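# Tighten a shoe's loose lace knot against the shoe

## Task

Draw the lace's loose knot down until it sits snug on the shoe, with the shoe still upright on the table at the end; a shoe that is not left standing means failure.

## Robot and tools

Robot: two arms, left_arm and right_arm, each ending in a parallel gripper. Calibrated bases in the scene frame: left_arm at (-0.020, +0.256, 0) m with quat_wxyz (+1.000, 0, 0, -0.014); right_arm at (+0.004, -0.232, 0) m with quat_wxyz (+1.000, 0, 0, -0.008). Behind the arms a floor-mounted stand carries two cameras. Cameras: cam_head_left, cam_head_right, cam_high, cam_low, cam_left_wrist, cam_right_wrist, all 672x504.

Frame: the scene frame has its origin at table-top height, halfway between the nominal bases. +x points out over the table, +z up, and left_arm sits on the +y side (arm names do not match image sides). Reported positions, orientations, velocities and targets all use this frame; offsets use its axes, and each arm rotates about its Hand target position. A gripper's fingers extend along its own +z and separate along its own y. end_effector_position is the point between the pads, roughly 1 cm behind the tips. Printed poses can be a few cm off, worse at long reach.

Row format (shared by execute_actions and move): one list of 14 numbers in [-1, 1] covering both arms, even when only one moves: dx, dy, dz, rx, ry, rz, opening for left_arm, then the same seven for right_arm. dx..rz are offsets from that arm's Hand target as it stood when the action or move began (not from the previous row); 1.0 equals 0.6 m or 180 degrees; rx, ry, rz form a single rotation vector. A translation longer than 1.0 may be shortened along its direction. Opening is absolute, not an offset: +1 fully open (0.094 m), -1 closed. Sending all six pose numbers as 0 asks again for the current Hand target; a 0 in the opening slot is a real command, so resend the present opening to keep a gripper unchanged.

execute_actions(actions, cameras): actions is a list of actions; each action is up to 15 rows, one per 1/30 s step; a short action repeats its last row for the remaining steps. Each action lasts 0.5 s. Images come back only if actions is [] or cameras requests them (["all"], named cameras, or []). An empty list also shows the scene number and task.

move(target, speed, blend, opening_speed, grip_force, blocking, cameras): target is one 14-number row or a list of up to 15 rows, all offsets counted from the same starting Hand targets. Straight paths, ending together, at least 0.5 s, capped at 10 s total. speed is m/s per arm path, 0.002 to 2.9 (default 0.25), one value or one per target; rotation limited to twice that in rad/s. blend in m rounds corners between listed targets (0 = stop at each). opening_speed is the rate of opening change per second on the -1..+1 scale, at least 0.2. grip_force is newtons per pad, 10 to 50, one value or one per arm; it persists, and lower values close slowly. blocking=false returns after ~0.5 s while the move continues. Paths do not avoid obstacles or the other arm; faster moves stray more and hit harder; avoid paths near an arm's own base. The result adds a move: line such as done, off_target, moving, held or fault, plus limits (paced = pose clipped, held = steps withheld).

wait(seconds 0 to 10, cameras): lets the scene run holding commands; a running move continues. stop(cameras): brakes a running move. zoom_image(camera, region [x0, y0, x1, y1] in pixels, at most 504x504): enlarges part of the newest image of that camera. finished_scene(scene 1 to 3): ends the scene irrevocably; the goal must persist without the robot. After ending scene 1, make no further call in that reply.

Results: Hand target is the last commanded pose after clipping (orientation is clipped to 40 degrees of the measured one each step); grippers often settle short of it by up to a few cm from friction or weight, which is not evidence of contact; a fresh command re-requests it. grip_measured is measured opening on the command scale (may read ~2.5 mm wide when empty; narrower than a squeezed part). Joint torques include arm weight; joints 1-3 wrap at ±28 N m. Joint velocities may say within noise. Tool commands lists current commands. Step readings list end_effector_position at some steps for execute_actions only. MOTOR HOT appears at 75 °C; at 90 °C the arm folds and idles; at 100 °C it collapses. Stretching, holding loads or pushing at unreachable poses heats motors.

Joint ranges (rad): waist -2.618 to 3.054, shoulder 0 to 3.142, elbow 0 to 3.142 (straight at 2.901), wrist pitch and yaw -1.571 to 1.571, wrist roll -2.094 to 2.094.

Avoid: knocking the shoe over or off the table, dropping or releasing moving parts, fast impacts or heavy pushes, arms or grippers touching each other (the clearance check does not protect grippers or wrist cameras), strain on wrist camera cables, and faults. A blocked arm keeps pressing until commanded back past its gripper. Fingers grip hard (about 50-64 N per pad); close slowly on soft lace.

Each tool is called by a JSON object that holds its "name" and its "arguments".

## Session

Done. Same approach, faster.

{"name": "execute_actions", "arguments": {"actions": []}}

{"name": "zoom_image", "arguments": {"camera": "cam_head_right", "region": [230, 200, 510, 360]}}

{"name": "zoom_image", "arguments": {"camera": "cam_head_left", "region": [230, 200, 510, 360]}}

Scene clock: 0.00 s.
left_arm: end_effector_position=(+0.3710, +0.3080, +0.1820) grip_measured=+1.000 end_effector_quat_wxyz=(+0.574, -0.140, +0.805, -0.044) | right_arm: end_effector_position=(+0.3922, -0.2041, +0.2913) grip_measured=+1.000 end_effector_quat_wxyz=(+0.556, +0.206, +0.791, +0.146)
Joint positions: left_arm=[0.185 1.21 0.565 0.301 0.058 -0.228 0.094] | right_arm=[0.138 1.11 0.954 -0.191 0.114 0.553 0.094]
Joint velocities: within noise
Joint torques (N m): no reading
Motor temperatures (°C): left_arm=[25 28 32 30 28 26 27] | right_arm=[28 31 32 27 28 26 27]
Heat: left arm: 32 °C; right arm: 32 °C.
Hand target: left_arm +0.3709, +0.3080, +0.1846; +0.576, -0.139, +0.805, -0.044 | right_arm +0.3917, -0.2047, +0.3022; +0.568, +0.204, +0.784, +0.148
Tool commands: left_gripper/opening=+1.0 right_gripper/opening=+1.0

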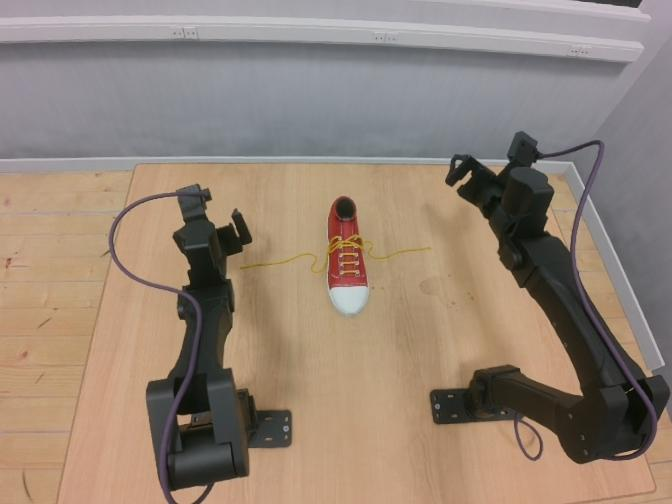

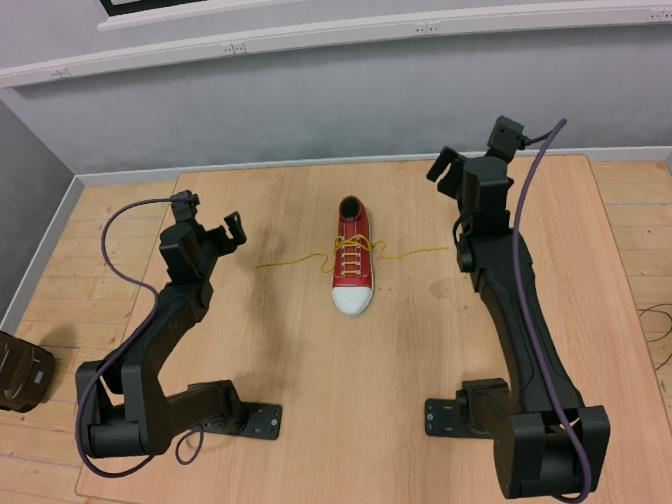

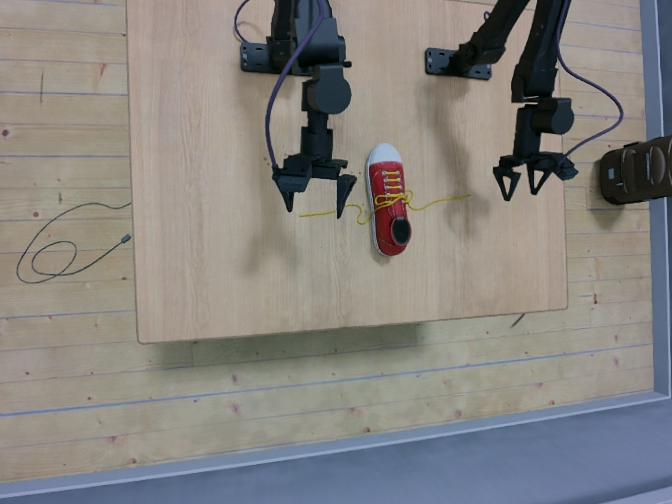

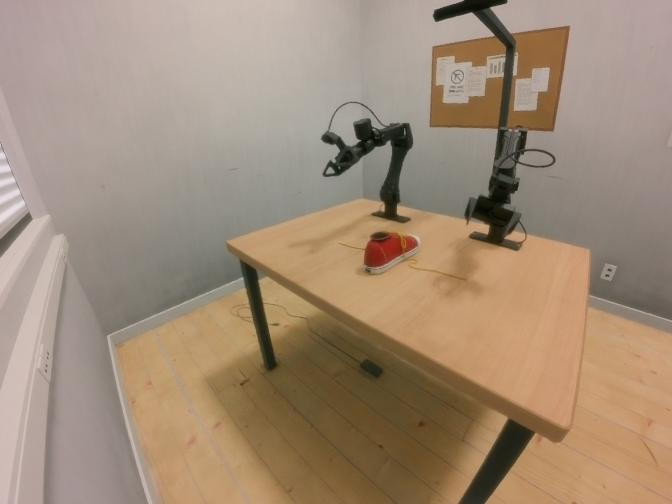

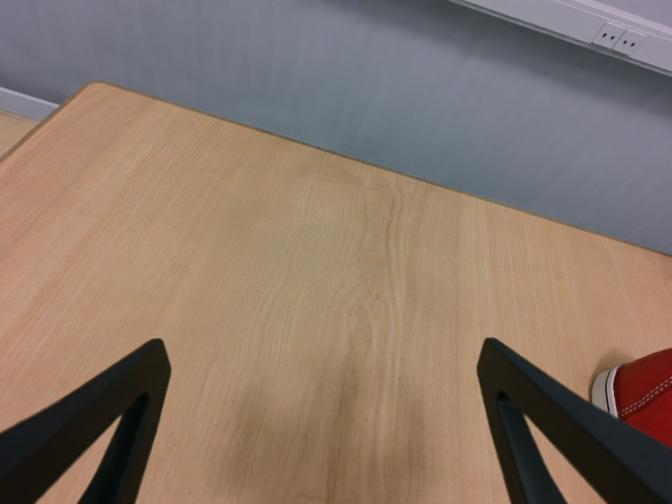

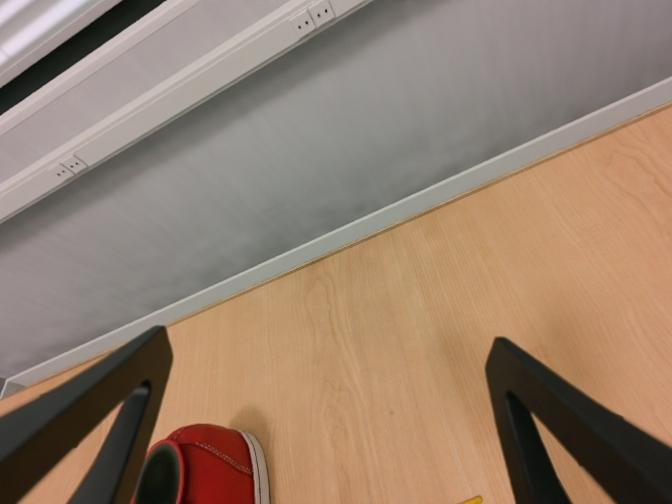

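Scaled by 1.800 from the camera's 672x504 image, which has a finer 960x720 frame.

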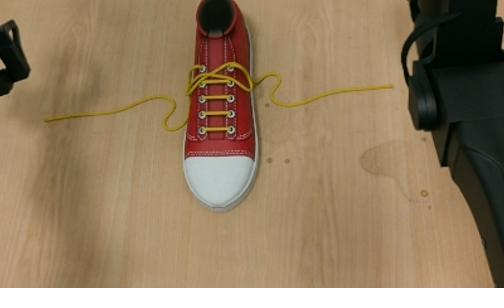

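Scaled by 1.800 from the camera's 672x504 image, which has a finer 960x720 frame.

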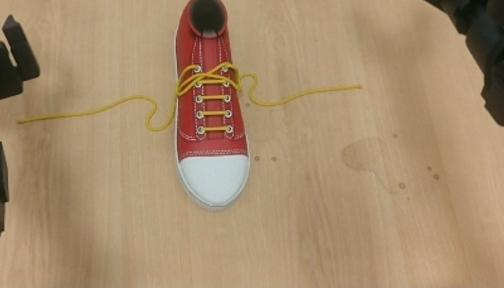

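{"name": "move", "arguments": {"target": [-0.03,-0.137,-0.175,-0.270,0.315,0.338,1,-0.015,0.092,-0.353,0.211,0.359,-0.291,1], "speed": 0.35, "cameras": ["cam_left_wrist","cam_right_wrist"]}}

Scene clock: 20.63 s.
left_arm: end_effector_position=(+0.3506, +0.2236, +0.0817) grip_measured=+1.000 end_effector_quat_wxyz=(-0.004, +0.703, -0.711, +0.009) | right_arm: end_effector_position=(+0.3812, -0.1474, +0.0867) grip_measured=+1.000 end_effector_quat_wxyz=(+0.001, +0.703, +0.711, +0.005)
Joint positions: left_arm=[-0.058 1.949 1.583 -1.187 0.006 -1.646 0.094] | right_arm=[0.232 2.013 1.693 -1.242 -0.004 1.776 0.094]
Joint torques (N m): left_arm=[0.31 -8.64 9.09 0.36 -0.07 -0.08] | right_arm=[-0.31 -10.21 9.36 -0.07 0.06 0.01]
Heat: left arm: 35 °C; right arm: 34 °C.
Hand target: left_arm +0.3529, +0.2259, +0.0796; +0.001, +0.707, -0.707, +0.000 | right_arm +0.3826, -0.1495, +0.0904; +0.000, +0.708, +0.707, +0.000
Off the commanded pose: left_arm 0.004 m, 1 deg | right_arm 0.005 m, 1 deg.
move: done
Images, in order (width x height): cam_left_wrist 672x504, cam_right_wrist 672x504.

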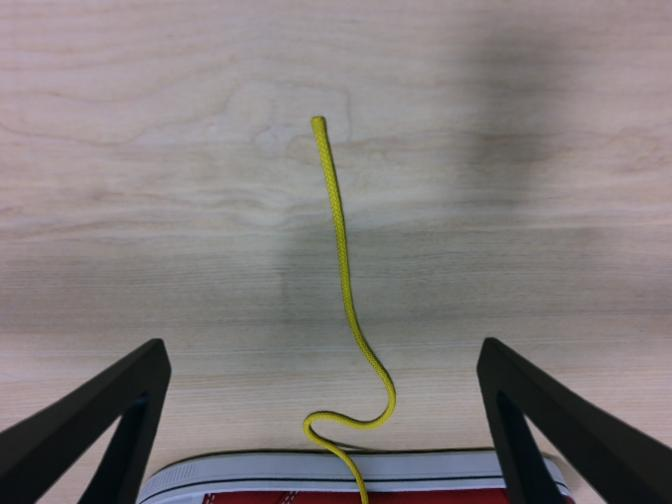

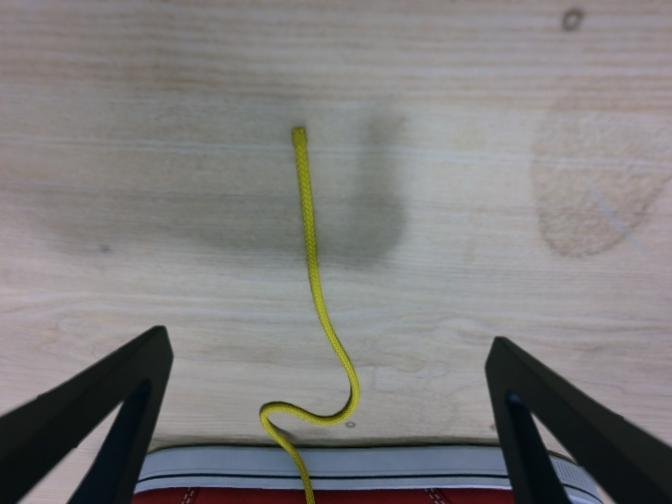

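{"name": "move", "arguments": {"target": [-0.004,0.012,-0.119,0,0,0,0.5,0,-0.012,-0.114,0,0,0,0.5], "speed": 0.08, "cameras": ["cam_left_wrist","cam_right_wrist"]}}

Scene clock: 28.00 s.
left_arm: end_effector_position=(+0.3566, +0.2295, +0.0213) grip_measured=+0.501 end_effector_quat_wxyz=(-0.008, +0.707, -0.707, +0.015) | right_arm: end_effector_position=(+0.3805, -0.1533, +0.0321) grip_measured=+0.502 end_effector_quat_wxyz=(-0.003, +0.707, +0.707, +0.002)
Joint positions: left_arm=[-0.04 2.01 1.422 -0.95 0.007 -1.64 0.071] | right_arm=[0.215 2.052 1.531 -1.05 -0.008 1.771 0.071]
Joint torques (N m): left_arm=[0.38 -9.06 4.89 0.66 -0.06 0.07] | right_arm=[-0.58 -9.83 4.74 0.49 0.05 -0.07]
Heat: left arm: 35 °C; right arm: 34 °C.
Hand target: left_arm +0.3505, +0.2330, +0.0081; +0.001, +0.707, -0.707, +0.000 | right_arm +0.3826, -0.1567, +0.0219; +0.000, +0.708, +0.707, +0.000
Off the commanded pose: left_arm 0.015 m, 2 deg | right_arm 0.011 m, 0 deg.
move: off_target (left_arm, right_arm)
Images, in order (width x height): cam_left_wrist 672x504, cam_right_wrist 672x504.

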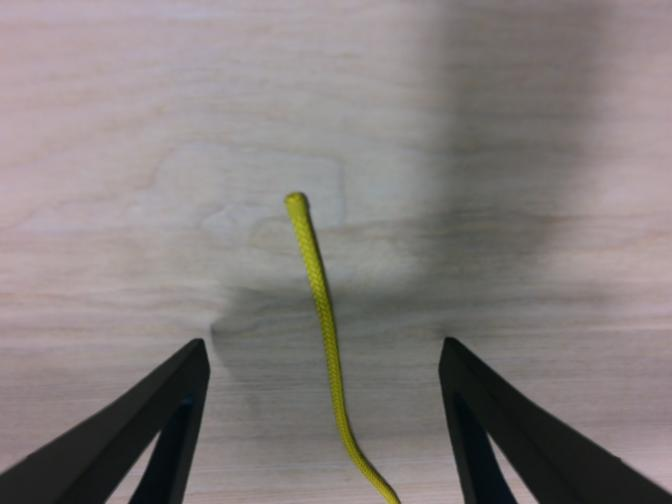

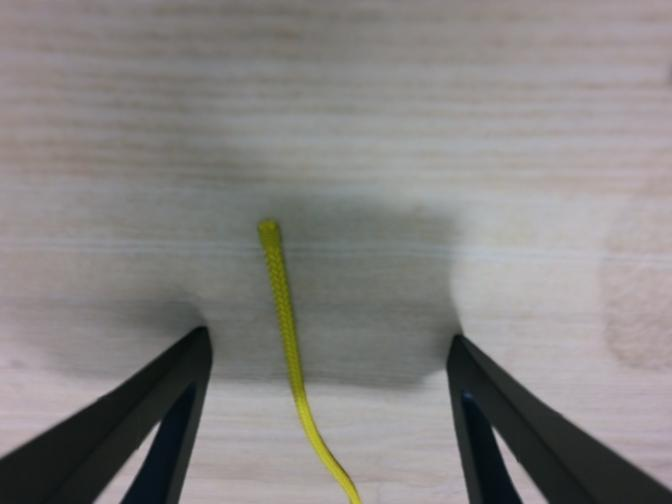

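{"name": "move", "arguments": {"target": [[-0.004,0,-0.022,0,0,0,0.5,0,0,-0.01,0,0,0,0.5],[-0.004,0,-0.012,0,0,0,-1,0,0,0,0,0,0,-1]], "speed": 0.06, "opening_speed": 1.0, "cameras": ["cam_left_wrist","cam_right_wrist"]}}

Scene clock: 39.13 s.
left_arm: end_effector_position=(+0.3544, +0.2295, +0.0142) grip_measured=-0.964 end_effector_quat_wxyz=(-0.008, +0.707, -0.707, +0.015) | right_arm: end_effector_position=(+0.3802, -0.1529, +0.0317) grip_measured=-0.968 end_effector_quat_wxyz=(-0.005, +0.707, +0.707, +0.003)
Joint positions: left_arm=[-0.04 2.011 1.394 -0.92 0.008 -1.64 0.002] | right_arm=[0.215 2.052 1.53 -1.049 -0.011 1.77 0.001]
Joint torques (N m): left_arm=[0.31 -8.94 4.9 0.67 -0.09 0.06] | right_arm=[-0.55 -9.81 4.85 0.5 0.09 -0.06]
Heat: left arm: 34 °C; right arm: 34 °C.
Hand target: left_arm +0.3481, +0.2330, +0.0010; +0.001, +0.707, -0.707, +0.000 | right_arm +0.3826, -0.1567, +0.0219; +0.000, +0.708, +0.707, +0.000
Off the commanded pose: left_arm 0.015 m, 2 deg | right_arm 0.011 m, 1 deg.
move: off_target (left_arm, right_arm); target 2's new opening was sent with left_arm's hand 0.015 m and 2 deg from that target
Images, in order (width x height): cam_left_wrist 672x504, cam_right_wrist 672x504.

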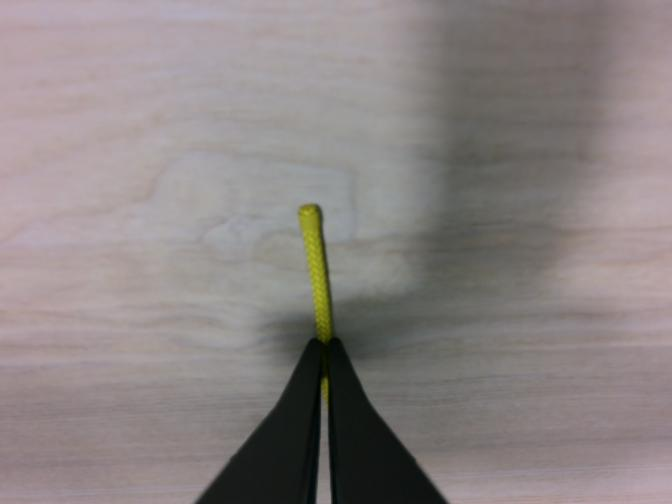

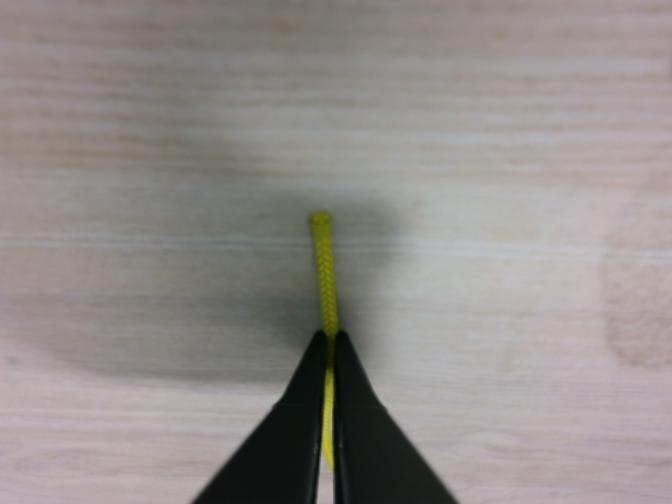

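{"name": "move", "arguments": {"target": [[0.03,0.05,0.09,0,0,0,-1,0,-0.05,0.07,0,0,0,-1],[0.05,0.31,0.10,0,0,0,-1,0.01,-0.31,0.07,0,0,0,-1]], "speed": 0.12, "blend": [0.02,0], "cameras": ["cam_head_left","cam_head_right","cam_low"]}}

{"name": "zoom_image", "arguments": {"camera": "cam_head_right", "region": [290, 190, 430, 290]}}

Scene clock: 53.90 s.
left_arm: end_effector_position=(+0.3759, +0.4180, +0.0669) grip_measured=-0.967 end_effector_quat_wxyz=(-0.006, +0.711, -0.703, +0.009) | right_arm: end_effector_position=(+0.3859, -0.3403, +0.0615) grip_measured=-0.972 end_effector_quat_wxyz=(-0.002, +0.711, +0.704, +0.007)
Joint positions: left_arm=[0.42 2.183 1.875 -1.244 0.011 -1.19 0.002] | right_arm=[-0.27 2.071 1.678 -1.174 -0.015 1.295 0.001]
Joint torques (N m): left_arm=[-0.38 -10.25 9.18 0.42 -0.11 0.05] | right_arm=[0.08 -10.29 9.51 -0.04 0.13 -0.07]
Motor temperatures (°C): left_arm=[25 29 34 31 28 26 28] | right_arm=[28 36 33 28 27 26 28]
Heat: left arm: 34 °C; right arm: 36 °C.
Hand target: left_arm +0.3782, +0.4190, +0.0611; +0.001, +0.707, -0.707, +0.000 | right_arm +0.3886, -0.3428, +0.0639; +0.000, +0.708, +0.706, +0.000
Off the commanded pose: left_arm 0.006 m, 1 deg | right_arm 0.004 m, 1 deg.
move: done
Images, in order (width x height): cam_head_left 672x504, cam_head_right 672x504, cam_low 672x504.

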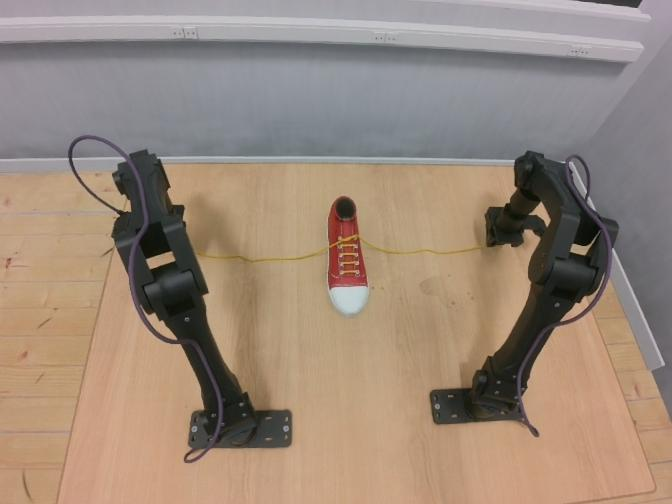

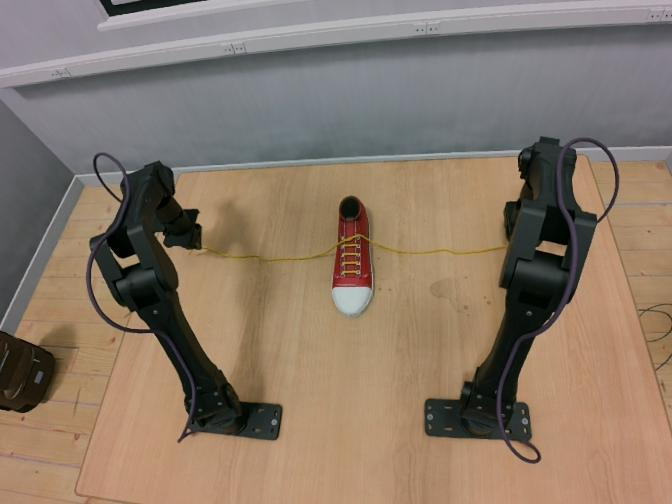

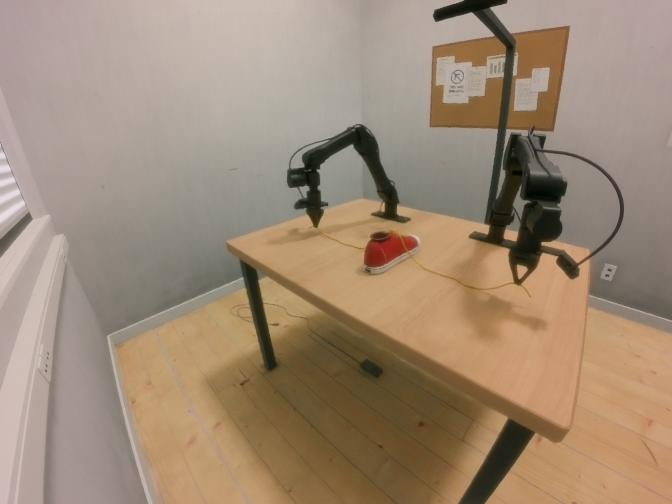

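Scaled by 3.600 from the camera's 672x504 image, which has a finer 960x720 frame.

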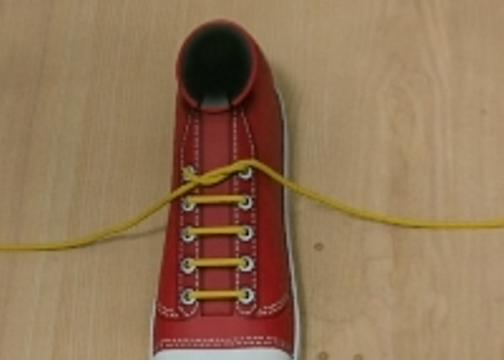

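{"name": "move", "arguments": {"target": [0.005,0.055,-0.01,0,0,0,-1,0,-0.055,-0.01,0,0,0,-1], "speed": 0.06, "cameras": ["cam_head_right","cam_low"]}}

{"name": "zoom_image", "arguments": {"camera": "cam_head_right", "region": [290, 190, 430, 290]}}

Scene clock: 58.77 s.
left_arm: end_effector_position=(+0.3799, +0.4492, +0.0616) grip_measured=-0.967 end_effector_quat_wxyz=(-0.007, +0.709, -0.705, +0.008) | right_arm: end_effector_position=(+0.3868, -0.3714, +0.0563) grip_measured=-0.972 end_effector_quat_wxyz=(-0.001, +0.709, +0.705, +0.008)
Joint positions: left_arm=[0.481 2.26 1.979 -1.272 0.011 -1.124 0.002] | right_arm=[-0.343 2.115 1.725 -1.176 -0.015 1.218 0.001]
Joint torques (N m): left_arm=[-0.03 -10.78 9.17 0.42 -0.12 0.07] | right_arm=[-0.51 -10.63 9.51 0 0.13 -0.02]
Heat: left arm: 34 °C; right arm: 35 °C.
Hand target: left_arm +0.3811, +0.4519, +0.0549; +0.001, +0.707, -0.707, +0.000 | right_arm +0.3887, -0.3757, +0.0579; +0.000, +0.708, +0.706, +0.000
Off the commanded pose: left_arm 0.007 m, 1 deg | right_arm 0.005 m, 1 deg.
move: done
Images, in order (width x height): cam_head_right 672x504, cam_low 672x504.

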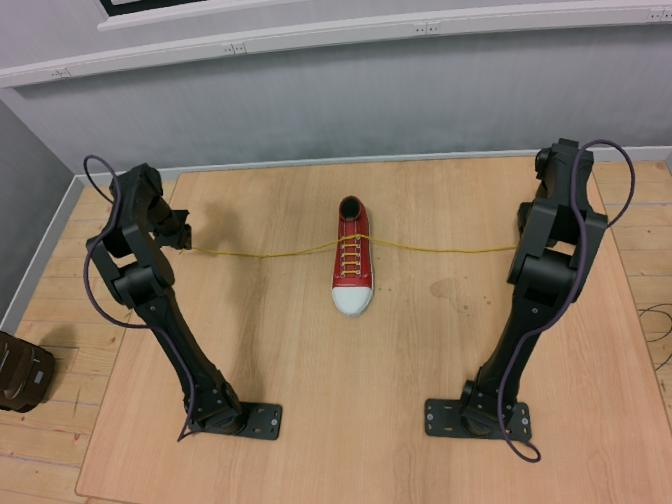

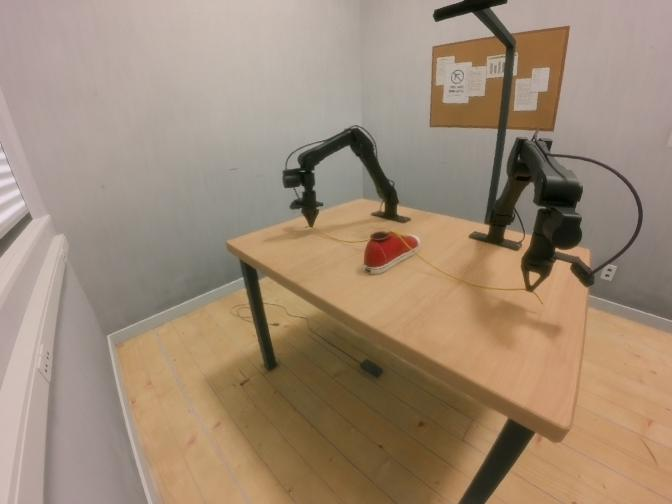

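Scaled by 3.600 from the camera's 672x504 image, which has a finer 960x720 frame.

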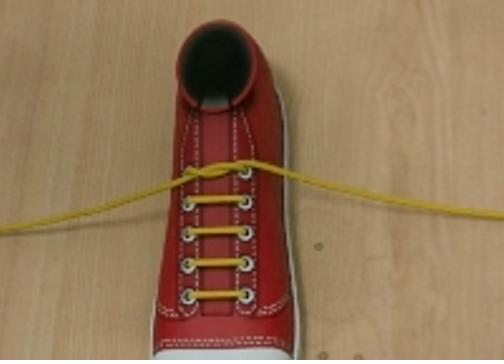

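{"name": "move", "arguments": {"target": [0.015,0.05,-0.01,0,0,0,-1,0.015,-0.05,-0.01,0,0,0,-1], "speed": 0.05, "cameras": ["cam_head_right","cam_low"]}}

{"name": "zoom_image", "arguments": {"camera": "cam_head_right", "region": [290, 190, 430, 290]}}

Scene clock: 63.77 s.
left_arm: end_effector_position=(+0.3900, +0.4716, +0.0568) grip_measured=-0.967 end_effector_quat_wxyz=(+0.000, +0.705, -0.709, +0.012) | right_arm: end_effector_position=(+0.3945, -0.3918, +0.0507) grip_measured=-0.972 end_effector_quat_wxyz=(-0.013, +0.705, +0.709, +0.012)
Joint positions: left_arm=[0.52 2.372 2.152 -1.344 0.023 -1.075 0.002] | right_arm=[-0.389 2.199 1.836 -1.223 -0.032 1.16 0.001]
Joint torques (N m): left_arm=[0.8 -11.43 9.28 0.53 -0.23 0.09] | right_arm=[-1.22 -11.19 9.58 0.16 0.3 -0.08]
Heat: left arm: 35 °C; right arm: 35 °C.
Hand target: left_arm +0.3902, +0.4821, +0.0490; +0.001, +0.707, -0.707, +0.000 | right_arm +0.3977, -0.4057, +0.0519; +0.000, +0.708, +0.707, +0.000
Off the commanded pose: left_arm 0.013 m, 1 deg | right_arm 0.014 m, 2 deg.
move: off_target (left_arm, right_arm)
Images, in order (width x height): cam_head_right 672x504, cam_low 672x504.

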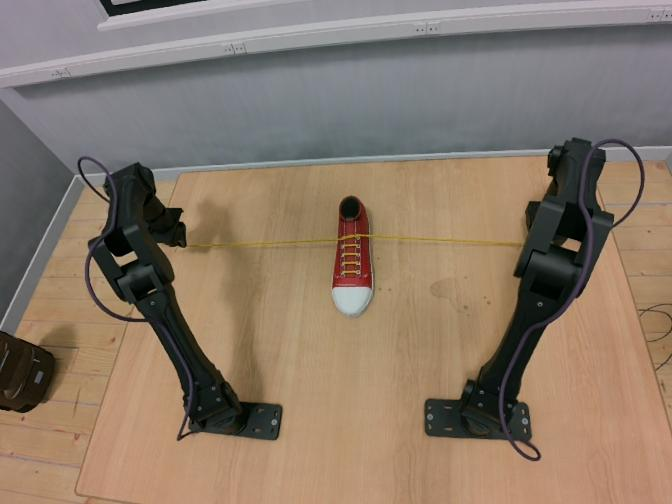

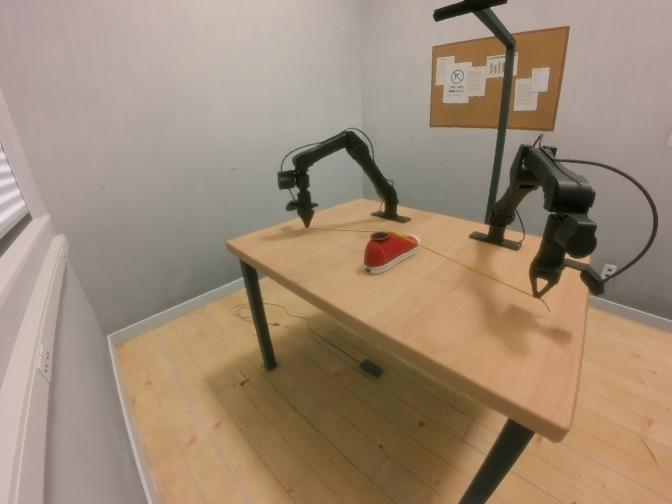

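Scaled by 3.600 from the camera's 672x504 image, which has a finer 960x720 frame.

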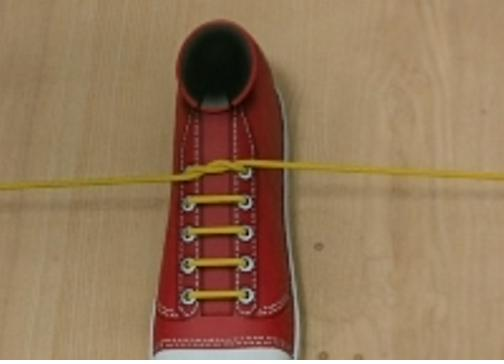

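{"name": "move", "arguments": {"target": [0.01,0.035,-0.01,0,0,0,-1,0.01,-0.035,-0.01,0,0,0,-1], "speed": 0.05, "cameras": ["cam_head_right"]}}

{"name": "zoom_image", "arguments": {"camera": "cam_head_right", "region": [310, 200, 400, 265]}}

Scene clock: 68.17 s.
left_arm: end_effector_position=(+0.3940, +0.4729, +0.0529) grip_measured=-0.967 end_effector_quat_wxyz=(+0.026, +0.700, -0.713, +0.029) | right_arm: end_effector_position=(+0.3967, -0.3944, +0.0469) grip_measured=-0.972 end_effector_quat_wxyz=(-0.041, +0.701, +0.711, +0.029)
Joint positions: left_arm=[0.536 2.458 2.288 -1.435 0.069 -1.044 0.002] | right_arm=[-0.414 2.26 1.917 -1.285 -0.082 1.124 0.001]
Joint torques (N m): left_arm=[2.14 -11.73 9.54 0.83 -0.65 0.05] | right_arm=[-2.28 -11.55 9.85 0.4 0.85 -0.03]
Heat: left arm: 35 °C; right arm: 35 °C.
Hand target: left_arm +0.3961, +0.5029, +0.0429; +0.001, +0.707, -0.707, +0.000 | right_arm +0.4037, -0.4268, +0.0459; +0.000, +0.708, +0.706, +0.000
Off the commanded pose: left_arm 0.032 m, 5 deg | right_arm 0.033 m, 6 deg.
move: off_target (left_arm, right_arm)
Images, in order (width x height): cam_head_right 672x504.

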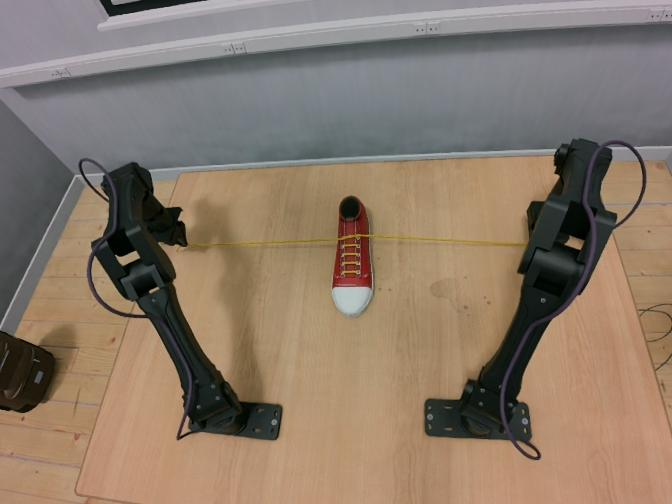

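Scaled by 5.600 from the camera's 672x504 image, which has a finer 960x720 frame.

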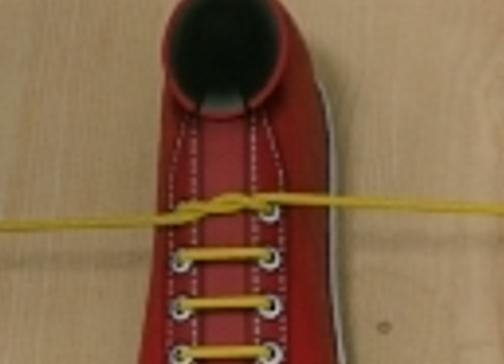

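{"name": "move", "arguments": {"target": [[0.0,-0.075,-0.02,0,0,0,-1,0.0,0.08,-0.01,0,0,0,-1],[0.0,-0.075,-0.02,0,0,0,-0.3,0.0,0.08,-0.01,0,0,0,-0.3]], "speed": 0.1, "cameras": ["cam_head_right"]}}

{"name": "zoom_image", "arguments": {"camera": "cam_head_right", "region": [310, 200, 400, 265]}}

Scene clock: 73.70 s.
left_arm: end_effector_position=(+0.3970, +0.4542, +0.0204) grip_measured=-0.301 end_effector_quat_wxyz=(+0.017, +0.704, -0.710, +0.003) | right_arm: end_effector_position=(+0.4020, -0.3749, +0.0331) grip_measured=-0.302 end_effector_quat_wxyz=(-0.021, +0.706, +0.708, +0.002)
Joint positions: left_arm=[0.477 2.42 2.092 -1.272 0.018 -1.113 0.033] | right_arm=[-0.34 2.237 1.827 -1.197 -0.02 1.211 0.033]
Joint torques (N m): left_arm=[0.05 -17.66 4.79 0.59 -0.18 -0.09] | right_arm=[0.08 -15.42 4.63 0.33 0.2 0.07]
Heat: left arm: 35 °C; right arm: 36 °C.
Hand target: left_arm +0.3961, +0.4579, +0.0309; +0.001, +0.707, -0.707, +0.000 | right_arm +0.4037, -0.3788, +0.0399; +0.000, +0.708, +0.706, +0.000
Off the commanded pose: left_arm 0.011 m, 2 deg | right_arm 0.008 m, 2 deg.
move: off_target (left_arm); target 2's new opening was sent with right_arm's hand 0.009 m and 2 deg from that target
Images, in order (width x height): cam_head_right 672x504.

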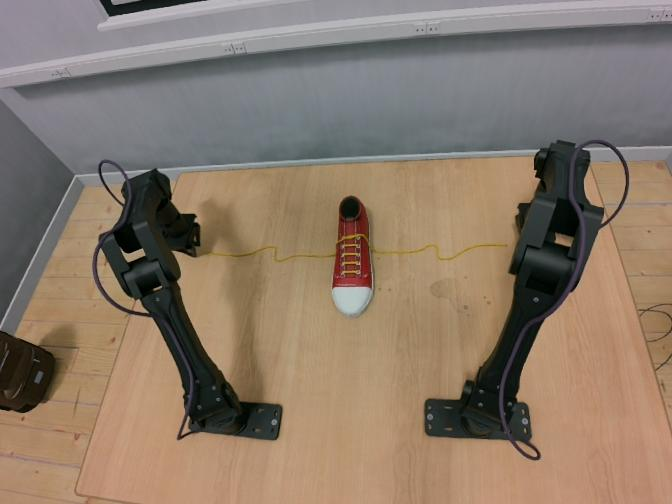

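Scaled by 5.600 from the camera's 672x504 image, which has a finer 960x720 frame.

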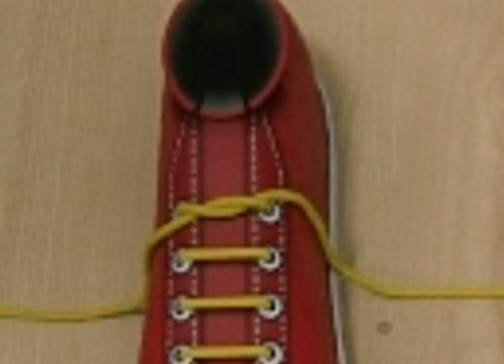

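{"name": "finished_scene", "arguments": {"scene": 2}}

The scene is finished: the task was done.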